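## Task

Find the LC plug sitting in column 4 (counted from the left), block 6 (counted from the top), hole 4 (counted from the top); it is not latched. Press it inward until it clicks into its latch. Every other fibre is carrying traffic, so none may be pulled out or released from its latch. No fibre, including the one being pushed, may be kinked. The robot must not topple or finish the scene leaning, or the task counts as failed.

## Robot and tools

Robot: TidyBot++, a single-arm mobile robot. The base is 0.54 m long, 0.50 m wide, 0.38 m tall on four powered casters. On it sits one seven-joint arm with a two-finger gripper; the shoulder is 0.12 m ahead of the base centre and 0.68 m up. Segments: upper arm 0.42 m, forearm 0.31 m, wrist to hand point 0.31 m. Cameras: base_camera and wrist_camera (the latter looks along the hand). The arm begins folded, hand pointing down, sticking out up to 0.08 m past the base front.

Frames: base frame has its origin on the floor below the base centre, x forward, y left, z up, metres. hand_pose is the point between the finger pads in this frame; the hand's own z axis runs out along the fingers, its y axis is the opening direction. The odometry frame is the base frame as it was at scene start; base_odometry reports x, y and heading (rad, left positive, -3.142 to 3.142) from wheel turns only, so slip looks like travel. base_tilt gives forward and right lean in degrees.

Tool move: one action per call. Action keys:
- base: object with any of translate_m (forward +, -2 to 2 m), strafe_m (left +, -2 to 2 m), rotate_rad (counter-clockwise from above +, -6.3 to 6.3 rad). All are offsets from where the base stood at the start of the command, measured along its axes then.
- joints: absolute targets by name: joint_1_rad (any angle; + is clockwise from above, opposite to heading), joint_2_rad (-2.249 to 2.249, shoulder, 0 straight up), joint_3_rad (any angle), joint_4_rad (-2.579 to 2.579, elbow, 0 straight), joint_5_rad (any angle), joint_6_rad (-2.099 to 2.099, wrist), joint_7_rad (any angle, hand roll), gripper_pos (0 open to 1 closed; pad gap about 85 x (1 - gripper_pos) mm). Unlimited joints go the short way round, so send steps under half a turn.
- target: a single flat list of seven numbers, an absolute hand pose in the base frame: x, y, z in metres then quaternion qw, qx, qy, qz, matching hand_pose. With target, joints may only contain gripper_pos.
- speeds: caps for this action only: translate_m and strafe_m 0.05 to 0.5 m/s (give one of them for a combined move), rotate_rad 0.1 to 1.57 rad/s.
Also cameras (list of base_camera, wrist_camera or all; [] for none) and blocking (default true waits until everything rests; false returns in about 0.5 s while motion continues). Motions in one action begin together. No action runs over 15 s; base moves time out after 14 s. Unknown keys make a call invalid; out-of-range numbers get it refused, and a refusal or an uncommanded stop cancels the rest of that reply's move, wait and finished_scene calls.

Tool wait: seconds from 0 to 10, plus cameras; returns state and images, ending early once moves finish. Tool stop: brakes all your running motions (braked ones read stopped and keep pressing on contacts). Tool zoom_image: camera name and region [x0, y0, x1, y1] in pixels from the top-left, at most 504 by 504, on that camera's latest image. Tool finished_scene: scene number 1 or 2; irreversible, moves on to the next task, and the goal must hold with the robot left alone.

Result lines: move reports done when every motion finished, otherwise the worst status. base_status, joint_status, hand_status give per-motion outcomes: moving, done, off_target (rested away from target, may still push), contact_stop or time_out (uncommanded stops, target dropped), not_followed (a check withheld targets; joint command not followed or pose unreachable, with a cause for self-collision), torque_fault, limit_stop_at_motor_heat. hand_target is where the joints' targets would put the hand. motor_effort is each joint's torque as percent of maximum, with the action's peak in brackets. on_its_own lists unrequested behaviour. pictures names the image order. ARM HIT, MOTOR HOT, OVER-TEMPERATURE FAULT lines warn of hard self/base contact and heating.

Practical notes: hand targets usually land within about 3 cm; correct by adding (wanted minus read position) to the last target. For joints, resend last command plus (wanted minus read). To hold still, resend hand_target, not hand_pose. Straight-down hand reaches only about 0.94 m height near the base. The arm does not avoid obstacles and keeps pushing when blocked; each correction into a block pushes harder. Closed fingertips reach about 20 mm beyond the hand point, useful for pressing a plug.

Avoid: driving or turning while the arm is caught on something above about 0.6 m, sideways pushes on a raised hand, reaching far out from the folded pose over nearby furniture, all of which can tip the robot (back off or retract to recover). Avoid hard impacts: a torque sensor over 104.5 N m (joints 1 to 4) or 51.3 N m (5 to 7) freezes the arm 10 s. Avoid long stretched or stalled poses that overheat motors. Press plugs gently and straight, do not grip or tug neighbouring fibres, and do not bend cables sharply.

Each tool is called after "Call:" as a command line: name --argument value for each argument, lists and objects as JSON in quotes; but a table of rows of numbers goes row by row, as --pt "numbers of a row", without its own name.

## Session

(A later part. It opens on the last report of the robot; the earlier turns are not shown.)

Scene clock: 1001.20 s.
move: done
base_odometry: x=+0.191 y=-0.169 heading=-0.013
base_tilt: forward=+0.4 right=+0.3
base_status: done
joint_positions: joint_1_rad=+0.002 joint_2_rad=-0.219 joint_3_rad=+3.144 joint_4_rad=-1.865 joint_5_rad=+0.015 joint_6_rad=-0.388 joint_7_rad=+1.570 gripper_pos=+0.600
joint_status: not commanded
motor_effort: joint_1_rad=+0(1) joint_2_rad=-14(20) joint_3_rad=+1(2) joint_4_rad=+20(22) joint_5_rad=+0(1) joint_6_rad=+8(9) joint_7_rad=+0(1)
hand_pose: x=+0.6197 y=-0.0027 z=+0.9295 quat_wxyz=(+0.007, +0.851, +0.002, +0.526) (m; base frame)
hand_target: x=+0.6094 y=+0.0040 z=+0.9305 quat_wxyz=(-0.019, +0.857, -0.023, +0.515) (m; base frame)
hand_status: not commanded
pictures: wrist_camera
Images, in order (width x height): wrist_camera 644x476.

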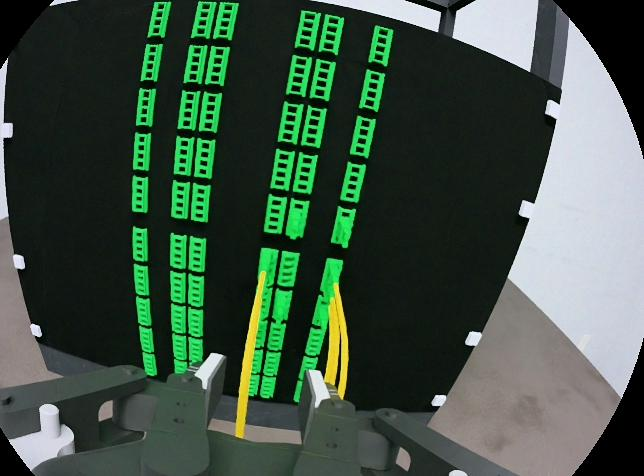

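Call:
move --base '{"translate_m": 0.02}' --speeds '{"translate_m": 0.1}' --cameras '["wrist_camera"]'

Call:
zoom_image --camera "wrist_camera" --region '[180, 180, 380, 380]'

Scene clock: 1015.47 s.
move: done
base_odometry: x=+0.211 y=-0.170 heading=-0.013
base_tilt: forward=+0.3 right=+0.2
base_status: done
joint_positions: joint_1_rad=+0.002 joint_2_rad=-0.222 joint_3_rad=+3.144 joint_4_rad=-1.864 joint_5_rad=+0.015 joint_6_rad=-0.389 joint_7_rad=+1.570 gripper_pos=+0.600
joint_status: not commanded
motor_effort: joint_1_rad=+0(1) joint_2_rad=-15(18) joint_3_rad=+1(2) joint_4_rad=+20(21) joint_5_rad=+0(0) joint_6_rad=+9(9) joint_7_rad=-1(1)
hand_pose: x=+0.6188 y=-0.0027 z=+0.9315 quat_wxyz=(+0.007, +0.850, +0.002, +0.527) (m; base frame)
hand_target: x=+0.6094 y=+0.0040 z=+0.9305 quat_wxyz=(-0.019, +0.857, -0.023, +0.515) (m; base frame)
hand_status: not commanded
pictures: wrist_camera
Images, in order (width x height): wrist_camera 644x476.

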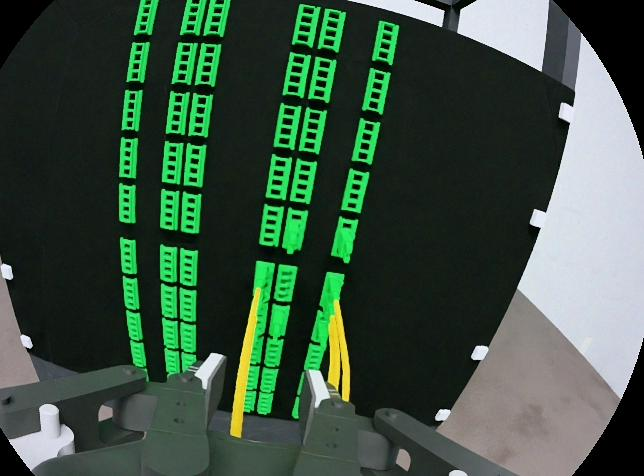

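Scaled by 2.520.

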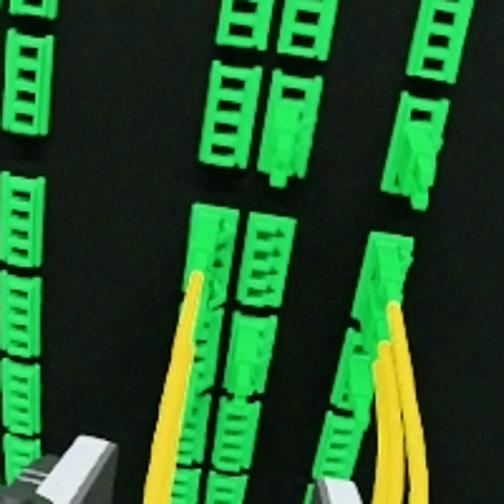

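Call:
move --base '{"strafe_m": 0.006, "translate_m": 0.015}' --speeds '{"translate_m": 0.05}' --cameras '["wrist_camera"]'

Call:
zoom_image --camera "wrist_camera" --region '[200, 220, 340, 400]'

Scene clock: 1029.93 s.
move: done
base_odometry: x=+0.226 y=-0.164 heading=-0.014
base_tilt: forward=+0.3 right=+0.3
base_status: done
joint_positions: joint_1_rad=+0.002 joint_2_rad=-0.223 joint_3_rad=+3.144 joint_4_rad=-1.864 joint_5_rad=+0.015 joint_6_rad=-0.389 joint_7_rad=+1.570 gripper_pos=+0.600
joint_status: not commanded
motor_effort: joint_1_rad=+0(2) joint_2_rad=-14(18) joint_3_rad=+1(2) joint_4_rad=+20(21) joint_5_rad=+0(1) joint_6_rad=+9(9) joint_7_rad=+0(2)
hand_pose: x=+0.6185 y=-0.0027 z=+0.9319 quat_wxyz=(+0.007, +0.850, +0.002, +0.527) (m; base frame)
hand_target: x=+0.6094 y=+0.0040 z=+0.9305 quat_wxyz=(-0.019, +0.857, -0.023, +0.515) (m; base frame)
hand_status: not commanded
pictures: wrist_camera
Images, in order (width x height): wrist_camera 644x476.

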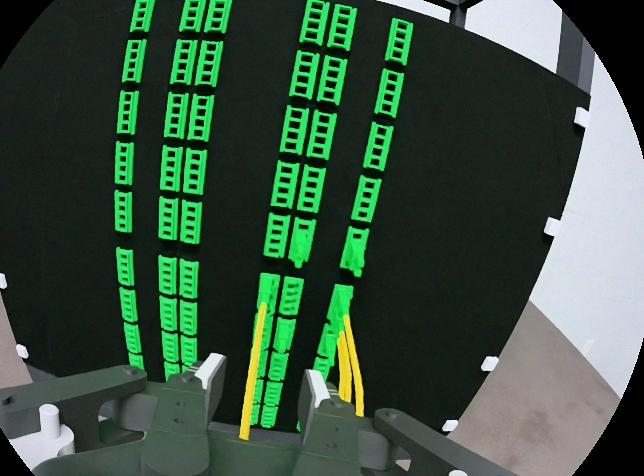

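Scaled by 2.800.

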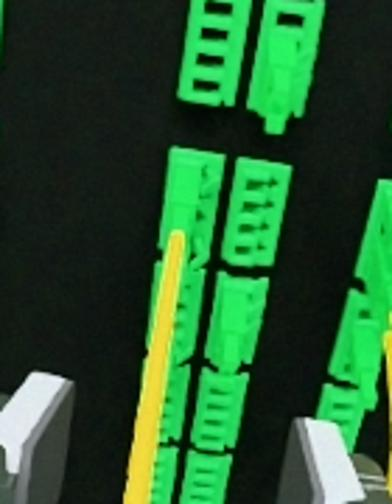

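Call:
move --joints '{"joint_1_rad": 0.0, "joint_2_rad": -0.236, "joint_3_rad": 3.1416, "joint_4_rad": -1.800, "joint_5_rad": -0.02, "joint_6_rad": -0.594, "joint_7_rad": 1.53, "gripper_pos": 0.65}' --cameras '["wrist_camera"]'

Call:
zoom_image --camera "wrist_camera" --region '[200, 200, 380, 440]'

Scene clock: 1044.07 s.
move: done
base_odometry: x=+0.226 y=-0.164 heading=-0.014
base_tilt: forward=+0.3 right=+0.3
base_status: not commanded
joint_positions: joint_1_rad=+0.002 joint_2_rad=-0.223 joint_3_rad=+3.144 joint_4_rad=-1.813 joint_5_rad=+0.015 joint_6_rad=-0.541 joint_7_rad=+1.570 gripper_pos=+0.650
joint_status: all done
motor_effort: joint_1_rad=+0(2) joint_2_rad=-14(15) joint_3_rad=+1(2) joint_4_rad=+20(22) joint_5_rad=+0(1) joint_6_rad=+8(9) joint_7_rad=+0(1)
hand_pose: x=+0.6039 y=-0.0032 z=+0.9206 quat_wxyz=(+0.007, +0.875, +0.001, +0.484) (m; base frame)
hand_target: x=+0.5941 y=+0.0048 z=+0.9206 quat_wxyz=(-0.018, +0.881, -0.023, +0.472) (m; base frame)
hand_status: not commanded
pictures: wrist_camera
Images, in order (width x height): wrist_camera 644x476.

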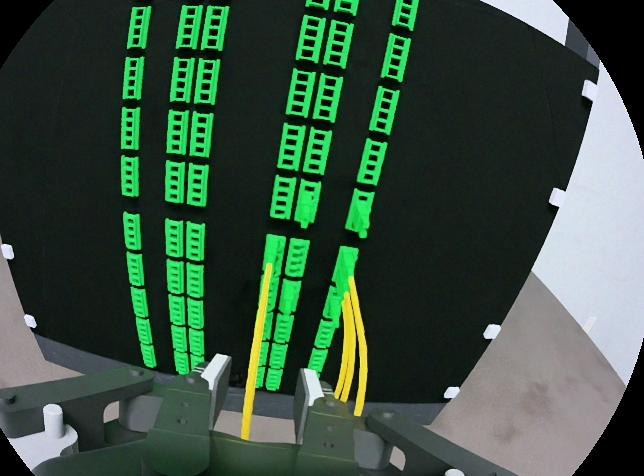

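Scaled by 2.100.

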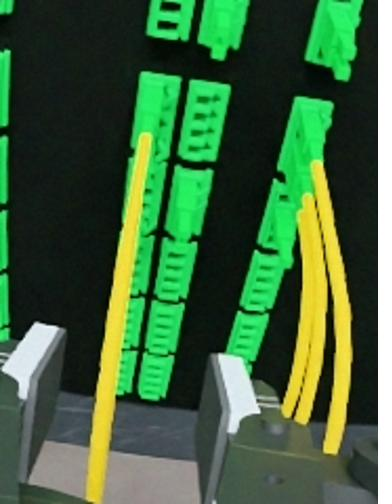

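Call:
move --base '{"translate_m": 0.025}' --speeds '{"translate_m": 0.05}' --cameras '["wrist_camera"]'

Call:
zoom_image --camera "wrist_camera" --region '[200, 200, 400, 440]'

Scene clock: 1047.63 s.
move: done
base_odometry: x=+0.251 y=-0.164 heading=-0.013
base_tilt: forward=+0.3 right=+0.2
base_status: done
joint_positions: joint_1_rad=+0.002 joint_2_rad=-0.224 joint_3_rad=+3.144 joint_4_rad=-1.813 joint_5_rad=+0.015 joint_6_rad=-0.541 joint_7_rad=+1.570 gripper_pos=+0.650
joint_status: not commanded
motor_effort: joint_1_rad=+0(2) joint_2_rad=-14(18) joint_3_rad=+1(2) joint_4_rad=+20(21) joint_5_rad=+0(1) joint_6_rad=+8(9) joint_7_rad=+0(1)
hand_pose: x=+0.6037 y=-0.0032 z=+0.9212 quat_wxyz=(+0.007, +0.875, +0.001, +0.484) (m; base frame)
hand_target: x=+0.5941 y=+0.0048 z=+0.9206 quat_wxyz=(-0.018, +0.881, -0.023, +0.472) (m; base frame)
hand_status: not commanded
pictures: wrist_camera
Images, in order (width x height): wrist_camera 644x476.

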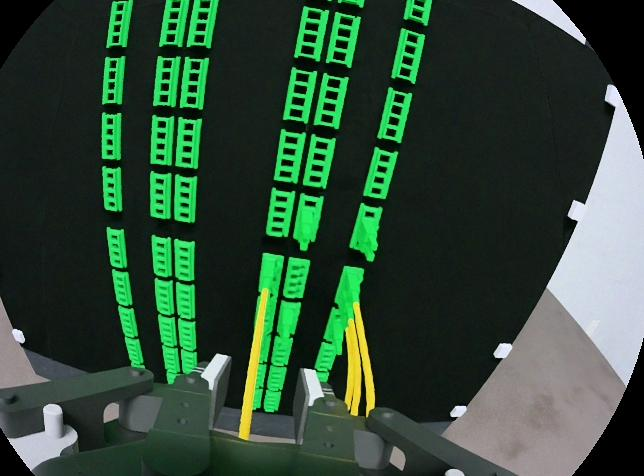

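Scaled by 2.100.

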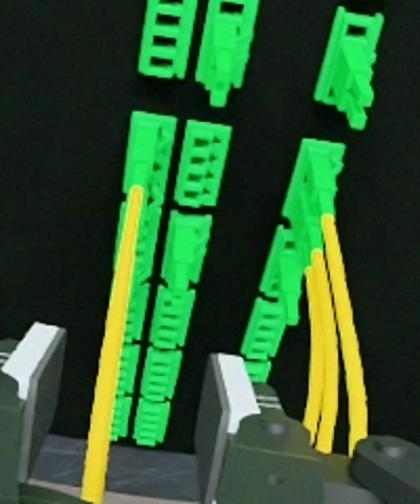

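Call:
move --base '{"translate_m": 0.015, "strafe_m": 0.003}' --speeds '{"translate_m": 0.05}' --cameras '["wrist_camera"]'

Call:
zoom_image --camera "wrist_camera" --region '[210, 240, 410, 440]'

Scene clock: 1055.87 s.
move: done
base_odometry: x=+0.267 y=-0.162 heading=-0.014
base_tilt: forward=+0.3 right=+0.3
base_status: done
joint_positions: joint_1_rad=+0.002 joint_2_rad=-0.225 joint_3_rad=+3.144 joint_4_rad=-1.813 joint_5_rad=+0.015 joint_6_rad=-0.541 joint_7_rad=+1.570 gripper_pos=+0.650
joint_status: not commanded
motor_effort: joint_1_rad=+0(1) joint_2_rad=-14(18) joint_3_rad=+1(3) joint_4_rad=+20(21) joint_5_rad=+0(1) joint_6_rad=+8(9) joint_7_rad=+0(1)
hand_pose: x=+0.6034 y=-0.0032 z=+0.9217 quat_wxyz=(+0.007, +0.875, +0.001, +0.485) (m; base frame)
hand_target: x=+0.5941 y=+0.0048 z=+0.9206 quat_wxyz=(-0.018, +0.881, -0.023, +0.472) (m; base frame)
hand_status: not commanded
pictures: wrist_camera
Images, in order (width x height): wrist_camera 644x476.

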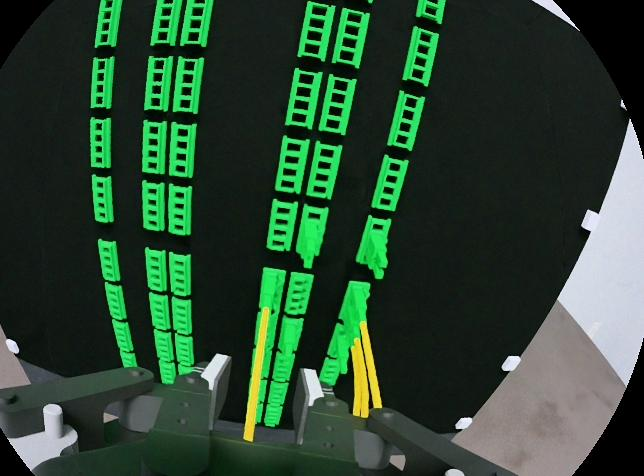

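Scaled by 2.520.

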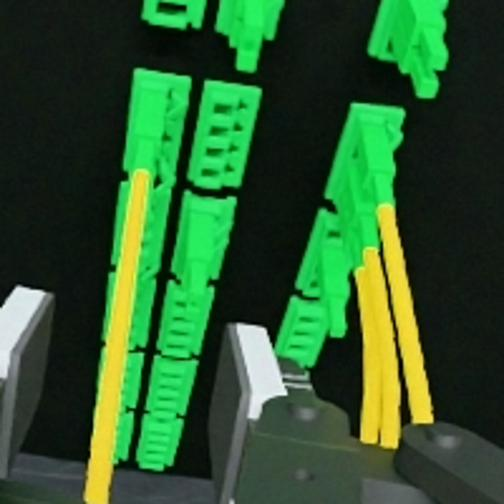

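Call:
move --base '{"translate_m": 0.015, "strafe_m": 0.0015}' --speeds '{"translate_m": 0.05}' --joints '{"gripper_pos": 0.7}' --cameras '["wrist_camera"]'

Call:
zoom_image --camera "wrist_camera" --region '[210, 260, 410, 460]'

Scene clock: 1065.07 s.
move: done
base_odometry: x=+0.282 y=-0.160 heading=-0.014
base_tilt: forward=+0.4 right=+0.3
base_status: done
joint_positions: joint_1_rad=+0.002 joint_2_rad=-0.226 joint_3_rad=+3.144 joint_4_rad=-1.813 joint_5_rad=+0.015 joint_6_rad=-0.541 joint_7_rad=+1.570 gripper_pos=+0.700
joint_status: all done
motor_effort: joint_1_rad=+0(1) joint_2_rad=-15(18) joint_3_rad=+1(2) joint_4_rad=+20(21) joint_5_rad=+0(1) joint_6_rad=+9(9) joint_7_rad=+0(1)
hand_pose: x=+0.6033 y=-0.0032 z=+0.9221 quat_wxyz=(+0.007, +0.874, +0.001, +0.485) (m; base frame)
hand_target: x=+0.5941 y=+0.0048 z=+0.9206 quat_wxyz=(-0.018, +0.881, -0.023, +0.472) (m; base frame)
hand_status: not commanded
pictures: wrist_camera
Images, in order (width x height): wrist_camera 644x476.

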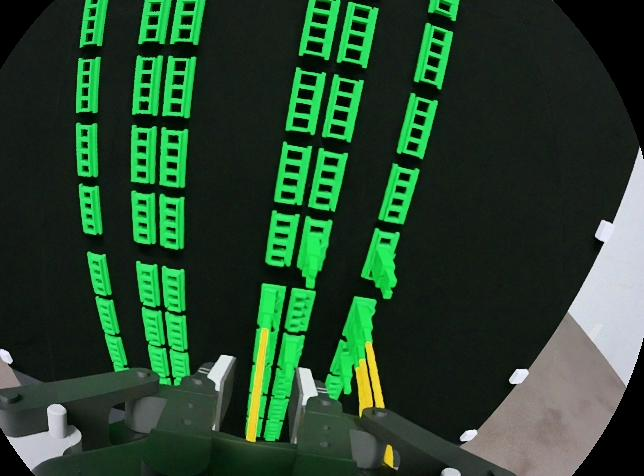

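Scaled by 2.520.

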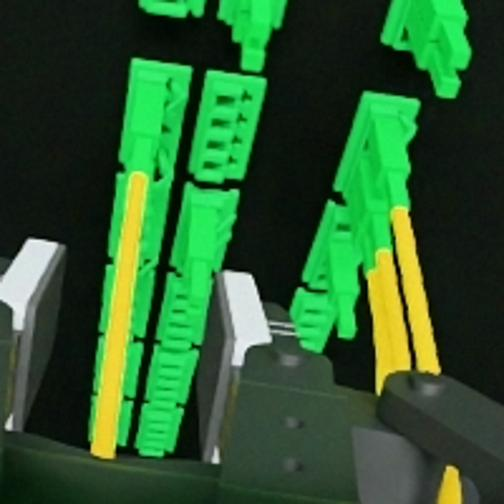

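Call:
zoom_image --camera "wrist_camera" --region '[320, 340, 460, 476]'

Call:
move --cameras '["base_camera"]'

Scaled by 3.600.

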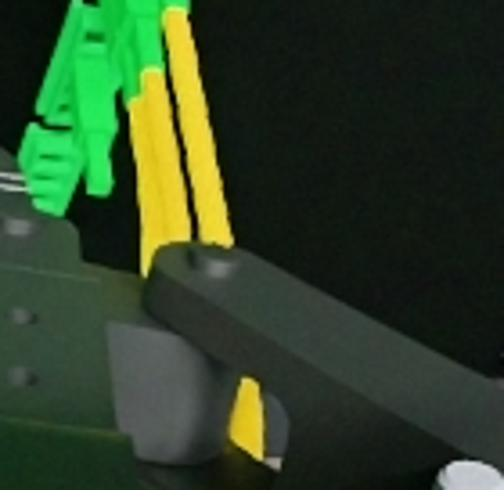

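Scene clock: 1066.37 s.
base_odometry: x=+0.282 y=-0.160 heading=-0.014
base_tilt: forward=+0.3 right=+0.2
base_status: done
joint_positions: joint_1_rad=+0.002 joint_2_rad=-0.226 joint_3_rad=+3.144 joint_4_rad=-1.813 joint_5_rad=+0.015 joint_6_rad=-0.541 joint_7_rad=+1.570 gripper_pos=+0.700
joint_status: all done
motor_effort: joint_1_rad=+0(1) joint_2_rad=-14(18) joint_3_rad=+1(2) joint_4_rad=+21(21) joint_5_rad=+0(1) joint_6_rad=+8(9) joint_7_rad=+0(1)
hand_pose: x=+0.6033 y=-0.0032 z=+0.9221 quat_wxyz=(+0.007, +0.874, +0.001, +0.485) (m; base frame)
hand_target: x=+0.5941 y=+0.0048 z=+0.9206 quat_wxyz=(-0.018, +0.881, -0.023, +0.472) (m; base frame)
hand_status: not commanded
pictures: base_camera
Images, in order (width x height): base_camera 644x364.

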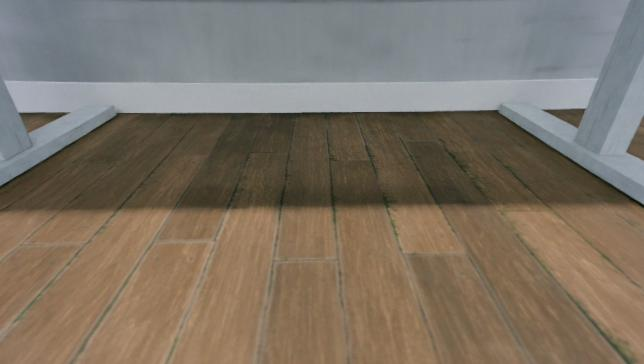

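Call:
move --base '{"translate_m": 0.012, "strafe_m": 0.0015}' --speeds '{"translate_m": 0.05}' --cameras '["wrist_camera"]'

Call:
zoom_image --camera "wrist_camera" --region '[210, 260, 410, 460]'

Scene clock: 1078.73 s.
move: done
base_odometry: x=+0.294 y=-0.159 heading=-0.014
base_tilt: forward=+0.4 right=+0.3
base_status: done
joint_positions: joint_1_rad=+0.002 joint_2_rad=-0.226 joint_3_rad=+3.144 joint_4_rad=-1.813 joint_5_rad=+0.015 joint_6_rad=-0.542 joint_7_rad=+1.570 gripper_pos=+0.700
joint_status: not commanded
motor_effort: joint_1_rad=+0(0) joint_2_rad=-15(17) joint_3_rad=+1(1) joint_4_rad=+21(21) joint_5_rad=+0(0) joint_6_rad=+8(9) joint_7_rad=+1(1)
hand_pose: x=+0.6032 y=-0.0032 z=+0.9223 quat_wxyz=(+0.007, +0.874, +0.001, +0.485) (m; base frame)
hand_target: x=+0.5941 y=+0.0048 z=+0.9206 quat_wxyz=(-0.018, +0.881, -0.023, +0.472) (m; base frame)
hand_status: not commanded
pictures: wrist_camera
Images, in order (width x height): wrist_camera 644x476.

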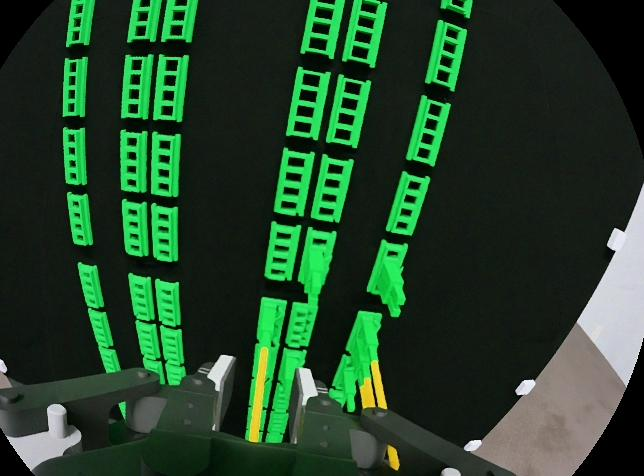

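Scaled by 2.520.

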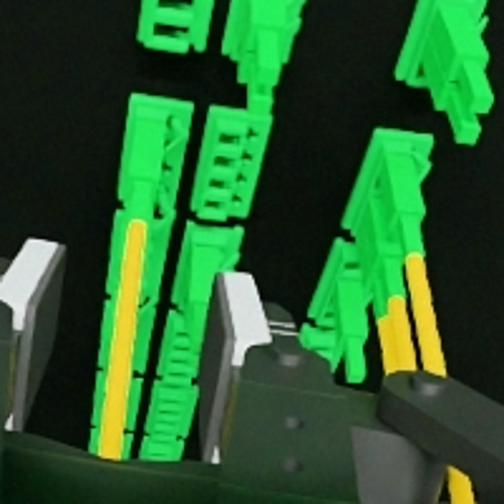

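Call:
zoom_image --camera "wrist_camera" --region '[225, 290, 325, 450]'

Scaled by 3.150.

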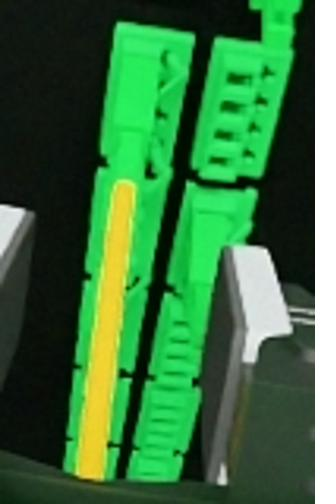

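Call:
zoom_image --camera "wrist_camera" --region '[240, 320, 290, 400]'

Scaled by 6.300.

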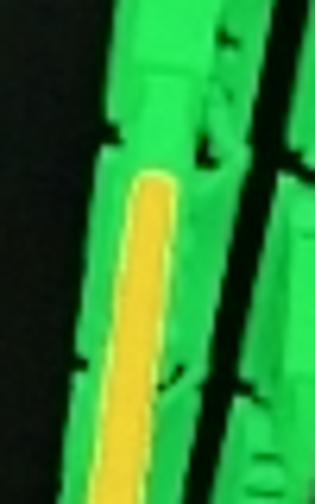

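Call:
move --base '{"translate_m": 0.009, "strafe_m": 0.001}' --speeds '{"translate_m": 0.05}' --joints '{"gripper_pos": 0.78}' --cameras '["wrist_camera"]'

Call:
zoom_image --camera "wrist_camera" --region '[210, 290, 350, 430]'

Scene clock: 1098.20 s.
move: done
base_odometry: x=+0.303 y=-0.158 heading=-0.014
base_tilt: forward=+0.3 right=+0.3
base_status: done
joint_positions: joint_1_rad=+0.002 joint_2_rad=-0.226 joint_3_rad=+3.144 joint_4_rad=-1.813 joint_5_rad=+0.015 joint_6_rad=-0.542 joint_7_rad=+1.570 gripper_pos=+0.780
joint_status: all done
motor_effort: joint_1_rad=+0(1) joint_2_rad=-14(17) joint_3_rad=+1(1) joint_4_rad=+20(21) joint_5_rad=+0(0) joint_6_rad=+8(9) joint_7_rad=+0(1)
hand_pose: x=+0.6033 y=-0.0032 z=+0.9222 quat_wxyz=(+0.007, +0.874, +0.001, +0.485) (m; base frame)
hand_target: x=+0.5941 y=+0.0048 z=+0.9206 quat_wxyz=(-0.018, +0.881, -0.023, +0.472) (m; base frame)
hand_status: not commanded
pictures: wrist_camera
Images, in order (width x height): wrist_camera 644x476.

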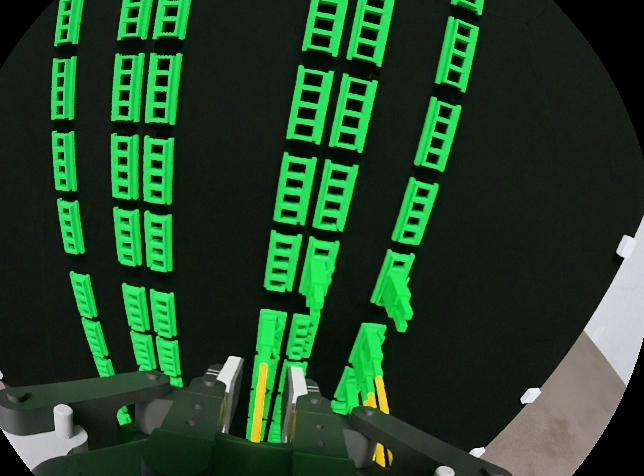

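Scaled by 3.600.

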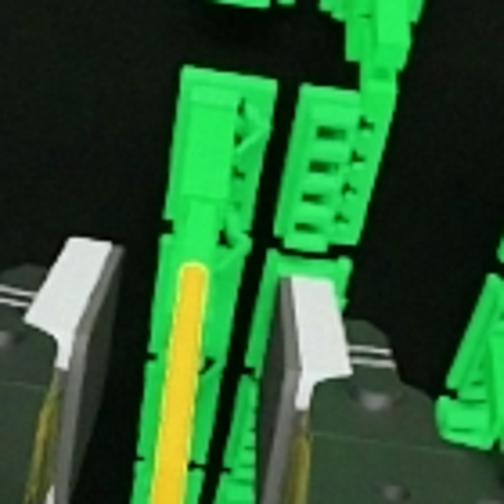

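Call:
move --base '{"strafe_m": 0.001}' --joints '{"gripper_pos": 0.86}' --cameras '["wrist_camera"]'

Call:
zoom_image --camera "wrist_camera" --region '[220, 300, 320, 400]'

Scene clock: 1109.90 s.
move: done
base_odometry: x=+0.303 y=-0.158 heading=-0.015
base_tilt: forward=+0.4 right=+0.2
base_status: done
joint_positions: joint_1_rad=+0.002 joint_2_rad=-0.226 joint_3_rad=+3.144 joint_4_rad=-1.813 joint_5_rad=+0.015 joint_6_rad=-0.542 joint_7_rad=+1.570 gripper_pos=+0.860
joint_status: all done
motor_effort: joint_1_rad=+0(3) joint_2_rad=-14(15) joint_3_rad=+1(3) joint_4_rad=+20(21) joint_5_rad=+0(1) joint_6_rad=+8(8) joint_7_rad=+0(1)
hand_pose: x=+0.6033 y=-0.0033 z=+0.9222 quat_wxyz=(+0.007, +0.874, +0.001, +0.485) (m; base frame)
hand_target: x=+0.5941 y=+0.0048 z=+0.9206 quat_wxyz=(-0.018, +0.881, -0.023, +0.472) (m; base frame)
hand_status: not commanded
pictures: wrist_camera
Images, in order (width x height): wrist_camera 644x476.

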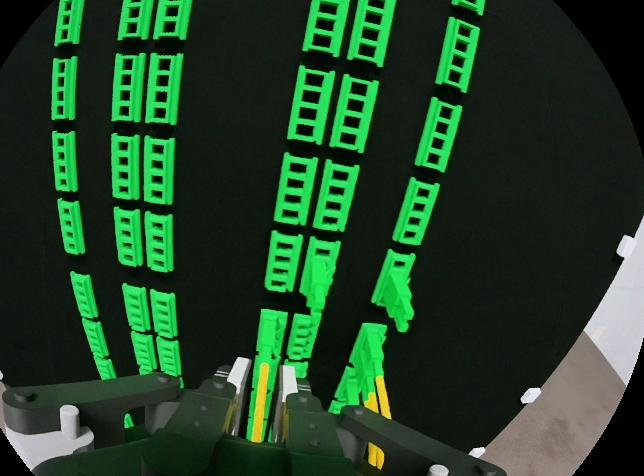

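Scaled by 5.040.

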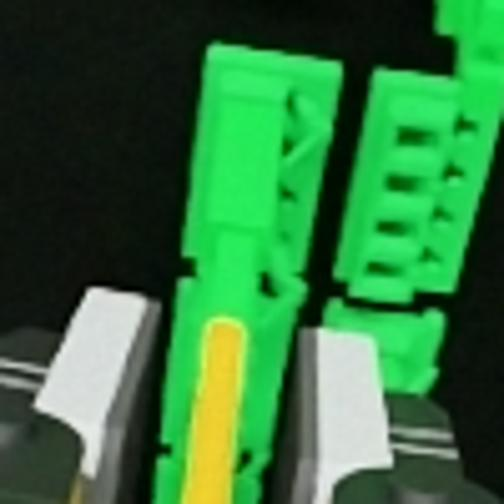

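Call:
move --joints '{"gripper_pos": 0.9}' --cameras '["wrist_camera"]'

Call:
zoom_image --camera "wrist_camera" --region '[220, 300, 320, 400]'

Scene clock: 1113.37 s.
move: done
base_odometry: x=+0.303 y=-0.158 heading=-0.015
base_tilt: forward=+0.4 right=+0.2
base_status: not commanded
joint_positions: joint_1_rad=+0.002 joint_2_rad=-0.226 joint_3_rad=+3.144 joint_4_rad=-1.813 joint_5_rad=+0.015 joint_6_rad=-0.542 joint_7_rad=+1.570 gripper_pos=+0.900
joint_status: all done
motor_effort: joint_1_rad=+0(0) joint_2_rad=-15(15) joint_3_rad=+1(1) joint_4_rad=+20(21) joint_5_rad=+0(0) joint_6_rad=+8(8) joint_7_rad=+0(1)
hand_pose: x=+0.6033 y=-0.0033 z=+0.9222 quat_wxyz=(+0.007, +0.874, +0.001, +0.485) (m; base frame)
hand_target: x=+0.5941 y=+0.0048 z=+0.9206 quat_wxyz=(-0.018, +0.881, -0.023, +0.472) (m; base frame)
hand_status: not commanded
pictures: wrist_camera
Images, in order (width x height): wrist_camera 644x476.

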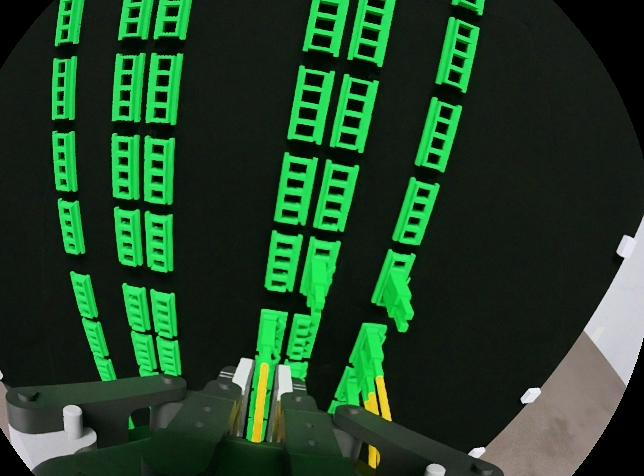

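Scaled by 5.040.

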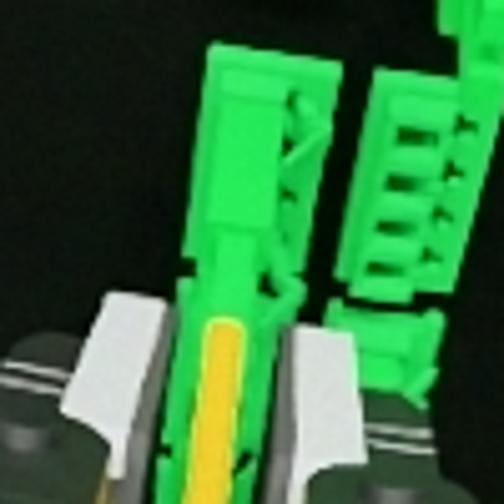

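Call:
move --joints '{"gripper_pos": 0.94}' --cameras '["wrist_camera"]'

Call:
zoom_image --camera "wrist_camera" --region '[220, 300, 320, 400]'

Scene clock: 1115.80 s.
move: done
base_odometry: x=+0.303 y=-0.158 heading=-0.015
base_tilt: forward=+0.4 right=+0.2
base_status: not commanded
joint_positions: joint_1_rad=+0.002 joint_2_rad=-0.226 joint_3_rad=+3.144 joint_4_rad=-1.813 joint_5_rad=+0.015 joint_6_rad=-0.542 joint_7_rad=+1.570 gripper_pos=+0.940
joint_status: all done
motor_effort: joint_1_rad=+0(1) joint_2_rad=-15(15) joint_3_rad=+1(2) joint_4_rad=+20(21) joint_5_rad=+0(0) joint_6_rad=+8(9) joint_7_rad=+0(1)
hand_pose: x=+0.6033 y=-0.0033 z=+0.9222 quat_wxyz=(+0.007, +0.874, +0.001, +0.485) (m; base frame)
hand_target: x=+0.5941 y=+0.0048 z=+0.9206 quat_wxyz=(-0.018, +0.881, -0.023, +0.472) (m; base frame)
hand_status: not commanded
pictures: wrist_camera
Images, in order (width x height): wrist_camera 644x476.

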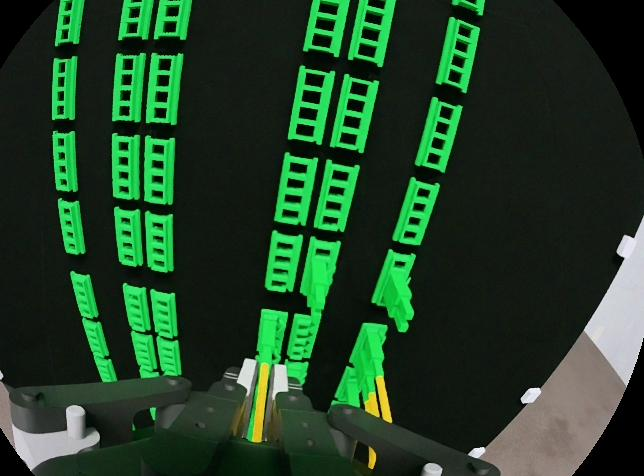

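Scaled by 5.040.

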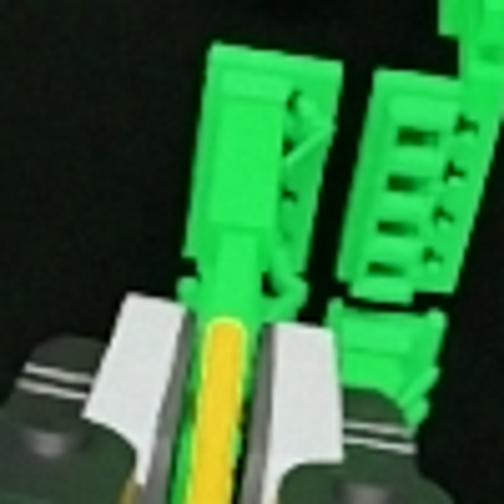

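Call:
move --joints '{"gripper_pos": 0.97}' --cameras '["wrist_camera"]'

Call:
zoom_image --camera "wrist_camera" --region '[220, 300, 320, 400]'

Scene clock: 1121.67 s.
move: done
base_odometry: x=+0.303 y=-0.158 heading=-0.015
base_tilt: forward=+0.3 right=+0.3
base_status: not commanded
joint_positions: joint_1_rad=+0.002 joint_2_rad=-0.226 joint_3_rad=+3.144 joint_4_rad=-1.813 joint_5_rad=+0.015 joint_6_rad=-0.542 joint_7_rad=+1.570 gripper_pos=+0.965
joint_status: all done
motor_effort: joint_1_rad=+0(2) joint_2_rad=-14(14) joint_3_rad=+2(3) joint_4_rad=+20(20) joint_5_rad=+0(1) joint_6_rad=+8(9) joint_7_rad=+0(1)
hand_pose: x=+0.6033 y=-0.0030 z=+0.9222 quat_wxyz=(+0.007, +0.874, +0.002, +0.485) (m; base frame)
hand_target: x=+0.5941 y=+0.0048 z=+0.9206 quat_wxyz=(-0.018, +0.881, -0.023, +0.472) (m; base frame)
hand_status: not commanded
pictures: wrist_camera
Images, in order (width x height): wrist_camera 644x476.

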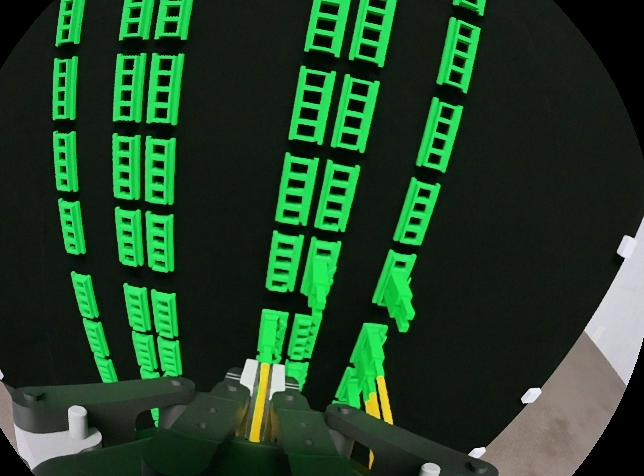

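Scaled by 5.040.

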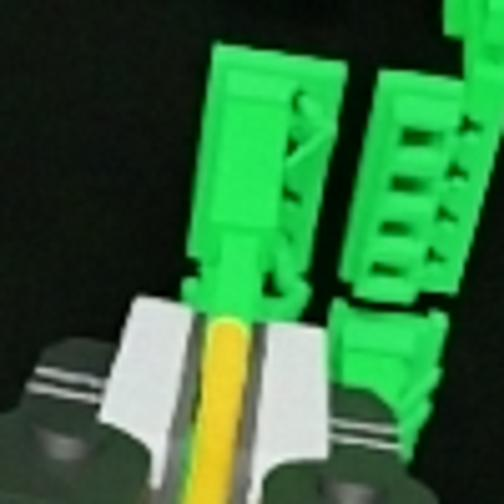

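Call:
move --joints '{"gripper_pos": 0.985}' --cameras '["wrist_camera"]'

Call:
zoom_image --camera "wrist_camera" --region '[240, 340, 300, 440]'

Scene clock: 1130.27 s.
move: done
base_odometry: x=+0.303 y=-0.158 heading=-0.015
base_tilt: forward=+0.3 right=+0.3
base_status: not commanded
joint_positions: joint_1_rad=+0.001 joint_2_rad=-0.226 joint_3_rad=+3.144 joint_4_rad=-1.813 joint_5_rad=+0.015 joint_6_rad=-0.542 joint_7_rad=+1.570 gripper_pos=+0.977
joint_status: all done
motor_effort: joint_1_rad=+1(2) joint_2_rad=-14(14) joint_3_rad=+2(3) joint_4_rad=+20(21) joint_5_rad=+0(1) joint_6_rad=+8(9) joint_7_rad=+0(1)
hand_pose: x=+0.6033 y=-0.0029 z=+0.9222 quat_wxyz=(+0.007, +0.874, +0.002, +0.485) (m; base frame)
hand_target: x=+0.5941 y=+0.0048 z=+0.9206 quat_wxyz=(-0.018, +0.881, -0.023, +0.472) (m; base frame)
hand_status: not commanded
pictures: wrist_camera
Images, in order (width x height): wrist_camera 644x476.

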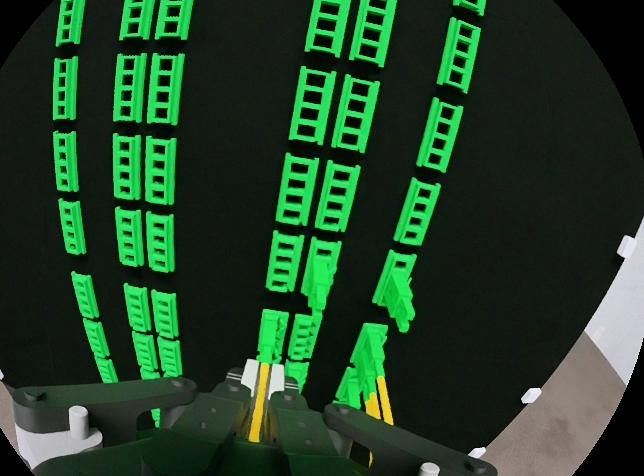

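Scaled by 5.040.

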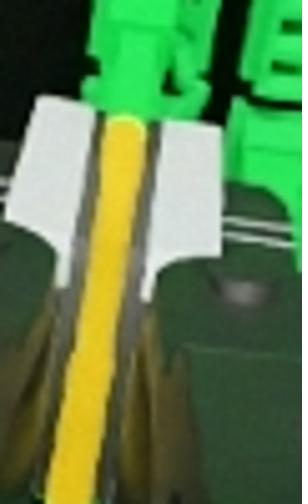

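Call:
zoom_image --camera "wrist_camera" --region '[220, 300, 320, 400]'

Scaled by 5.040.

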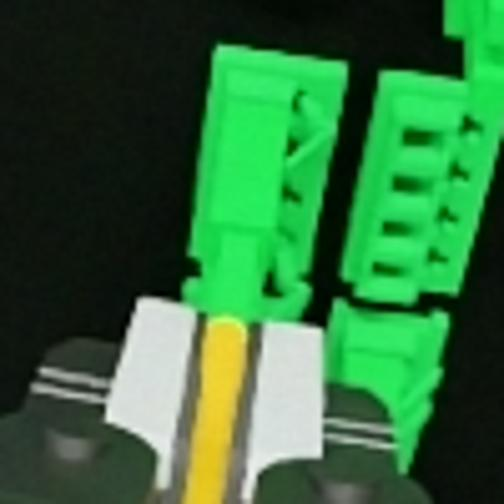

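Call:
move --base '{"translate_m": 0.004}' --speeds '{"translate_m": 0.05}' --cameras '["wrist_camera"]'

Call:
zoom_image --camera "wrist_camera" --region '[220, 300, 320, 400]'

Scene clock: 1140.67 s.
move: done
base_odometry: x=+0.307 y=-0.157 heading=-0.015
base_tilt: forward=+0.4 right=+0.2
base_status: done
joint_positions: joint_1_rad=+0.001 joint_2_rad=-0.233 joint_3_rad=+3.144 joint_4_rad=-1.811 joint_5_rad=+0.015 joint_6_rad=-0.556 joint_7_rad=+1.570 gripper_pos=+0.977
joint_status: not commanded
motor_effort: joint_1_rad=+1(3) joint_2_rad=-14(17) joint_3_rad=+2(4) joint_4_rad=+21(22) joint_5_rad=+0(1) joint_6_rad=+9(12) joint_7_rad=-1(1)
hand_pose: x=+0.5993 y=-0.0028 z=+0.9225 quat_wxyz=(+0.007, +0.876, +0.002, +0.482) (m; base frame)
hand_target: x=+0.5941 y=+0.0048 z=+0.9206 quat_wxyz=(-0.018, +0.881, -0.023, +0.472) (m; base frame)
hand_status: not commanded
pictures: wrist_camera
Images, in order (width x height): wrist_camera 644x476.

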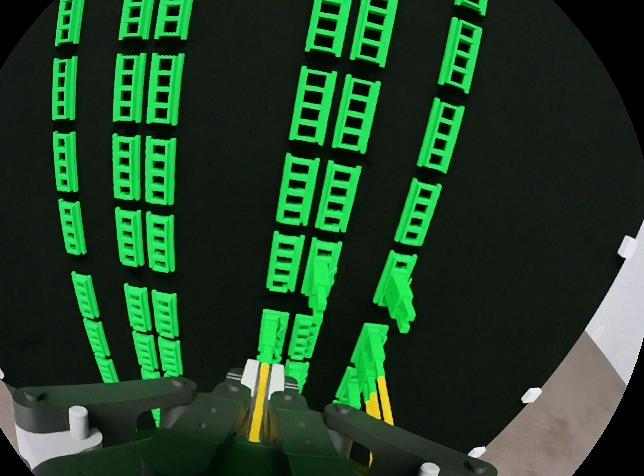

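Scaled by 5.040.

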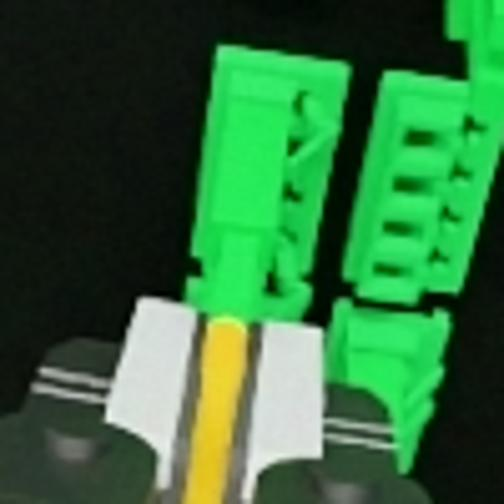

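Call:
move --base '{"translate_m": 0.006}' --speeds '{"translate_m": 0.05}' --cameras '["wrist_camera"]'

Call:
zoom_image --camera "wrist_camera" --region '[220, 300, 320, 400]'

Scene clock: 1143.67 s.
move: done
base_odometry: x=+0.313 y=-0.157 heading=-0.015
base_tilt: forward=+0.4 right=+0.2
base_status: done
joint_positions: joint_1_rad=+0.001 joint_2_rad=-0.244 joint_3_rad=+3.144 joint_4_rad=-1.812 joint_5_rad=+0.015 joint_6_rad=-0.573 joint_7_rad=+1.570 gripper_pos=+0.977
joint_status: not commanded
motor_effort: joint_1_rad=+0(1) joint_2_rad=-11(14) joint_3_rad=+1(2) joint_4_rad=+22(24) joint_5_rad=+0(1) joint_6_rad=+11(14) joint_7_rad=+0(1)
hand_pose: x=+0.5938 y=-0.0028 z=+0.9225 quat_wxyz=(+0.007, +0.878, +0.002, +0.479) (m; base frame)
hand_target: x=+0.5941 y=+0.0048 z=+0.9206 quat_wxyz=(-0.018, +0.881, -0.023, +0.472) (m; base frame)
hand_status: not commanded
pictures: wrist_camera
Images, in order (width x height): wrist_camera 644x476.

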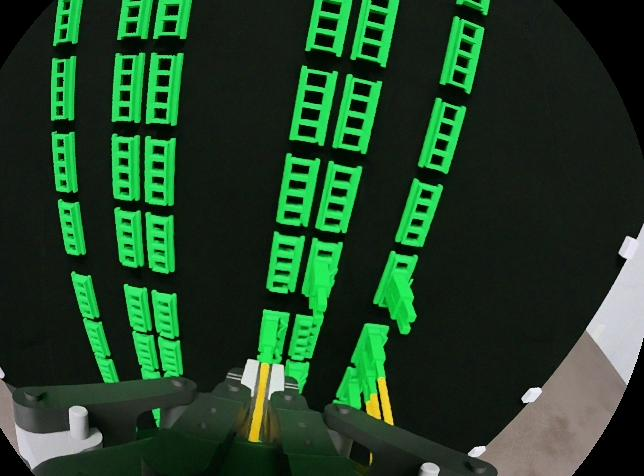

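Scaled by 5.040.

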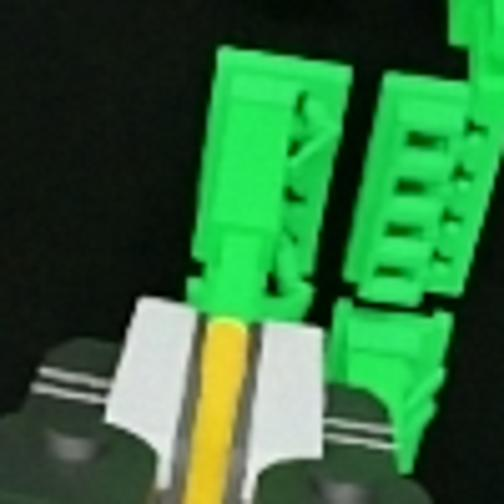

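Call:
move --base '{"translate_m": 0.006}' --speeds '{"translate_m": 0.05}' --cameras '["wrist_camera"]'

Call:
zoom_image --camera "wrist_camera" --region '[220, 300, 320, 400]'

Scene clock: 1163.73 s.
move: done
base_odometry: x=+0.319 y=-0.157 heading=-0.014
base_tilt: forward=+0.3 right=+0.2
base_status: done
joint_positions: joint_1_rad=+0.001 joint_2_rad=-0.254 joint_3_rad=+3.144 joint_4_rad=-1.815 joint_5_rad=+0.015 joint_6_rad=-0.587 joint_7_rad=+1.570 gripper_pos=+0.977
joint_status: not commanded
motor_effort: joint_1_rad=-1(2) joint_2_rad=-9(13) joint_3_rad=+0(1) joint_4_rad=+22(25) joint_5_rad=-1(1) joint_6_rad=+12(16) joint_7_rad=+0(1)
hand_pose: x=+0.5885 y=-0.0029 z=+0.9224 quat_wxyz=(+0.007, +0.879, +0.002, +0.477) (m; base frame)
hand_target: x=+0.5941 y=+0.0048 z=+0.9206 quat_wxyz=(-0.018, +0.881, -0.023, +0.472) (m; base frame)
hand_status: not commanded
pictures: wrist_camera
Images, in order (width x height): wrist_camera 644x476.

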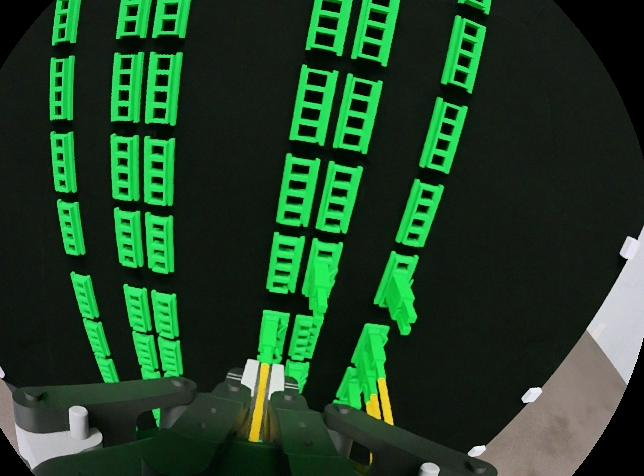

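Scaled by 5.040.

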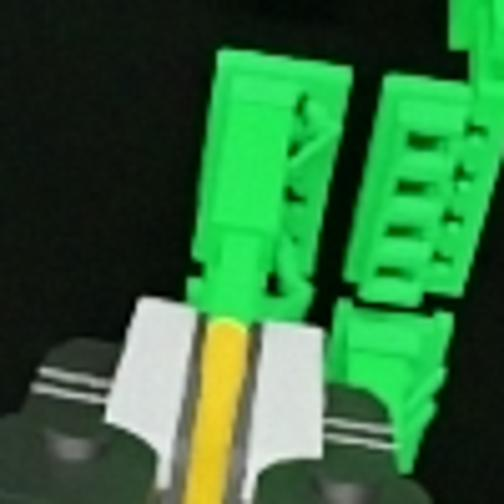

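Call:
move --base '{"translate_m": 0.008}' --speeds '{"translate_m": 0.05}' --cameras '["wrist_camera"]'

Call:
zoom_image --camera "wrist_camera" --region '[220, 300, 320, 400]'

Scene clock: 1167.63 s.
move: done
base_odometry: x=+0.327 y=-0.157 heading=-0.014
base_tilt: forward=+0.4 right=+0.2
base_status: done
joint_positions: joint_1_rad=+0.001 joint_2_rad=-0.269 joint_3_rad=+3.144 joint_4_rad=-1.820 joint_5_rad=+0.015 joint_6_rad=-0.603 joint_7_rad=+1.570 gripper_pos=+0.977
joint_status: not commanded
motor_effort: joint_1_rad=-2(3) joint_2_rad=-6(9) joint_3_rad=-1(2) joint_4_rad=+24(25) joint_5_rad=-1(2) joint_6_rad=+14(17) joint_7_rad=-1(1)
hand_pose: x=+0.5815 y=-0.0031 z=+0.9223 quat_wxyz=(+0.007, +0.881, +0.001, +0.474) (m; base frame)
hand_target: x=+0.5941 y=+0.0048 z=+0.9206 quat_wxyz=(-0.018, +0.881, -0.023, +0.472) (m; base frame)
hand_status: not commanded
pictures: wrist_camera
Images, in order (width x height): wrist_camera 644x476.

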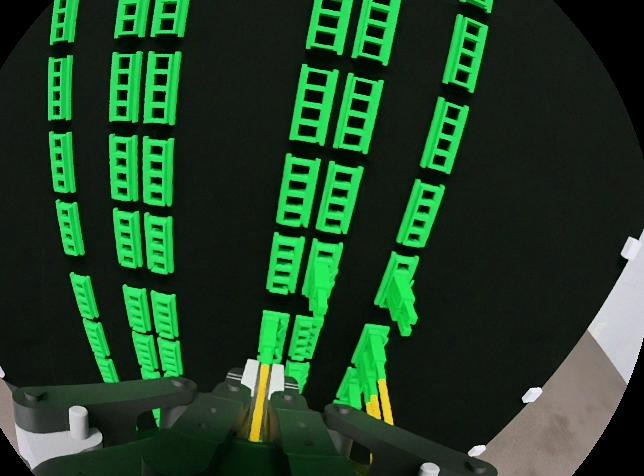

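Scaled by 5.040.

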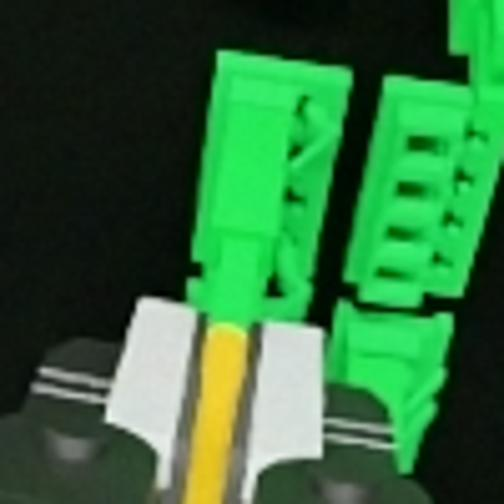

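Call:
move --base '{"translate_m": 0.008}' --speeds '{"translate_m": 0.05}' --cameras '["wrist_camera"]'

Call:
zoom_image --camera "wrist_camera" --region '[220, 300, 320, 400]'

Scene clock: 1170.50 s.
move: done
base_odometry: x=+0.334 y=-0.157 heading=-0.014
base_tilt: forward=+0.3 right=+0.2
base_status: done
joint_positions: joint_1_rad=+0.002 joint_2_rad=-0.281 joint_3_rad=+3.144 joint_4_rad=-1.823 joint_5_rad=+0.015 joint_6_rad=-0.616 joint_7_rad=+1.570 gripper_pos=+0.977
joint_status: not commanded
motor_effort: joint_1_rad=-2(3) joint_2_rad=-3(6) joint_3_rad=+0(2) joint_4_rad=+24(26) joint_5_rad=-1(2) joint_6_rad=+16(19) joint_7_rad=+0(1)
hand_pose: x=+0.5758 y=-0.0034 z=+0.9223 quat_wxyz=(+0.007, +0.882, +0.001, +0.472) (m; base frame)
hand_target: x=+0.5941 y=+0.0048 z=+0.9206 quat_wxyz=(-0.018, +0.881, -0.023, +0.472) (m; base frame)
hand_status: not commanded
pictures: wrist_camera
Images, in order (width x height): wrist_camera 644x476.

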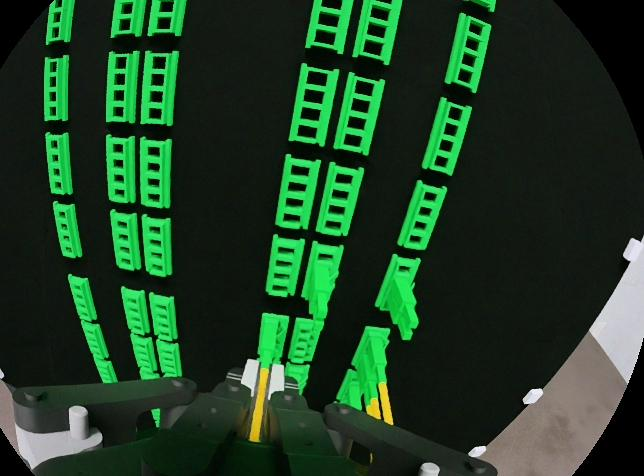

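Scaled by 5.040.

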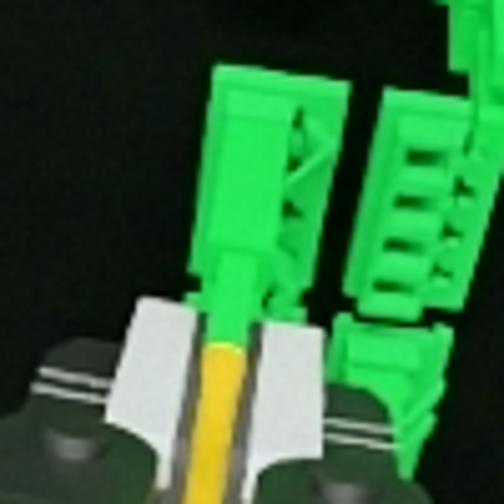

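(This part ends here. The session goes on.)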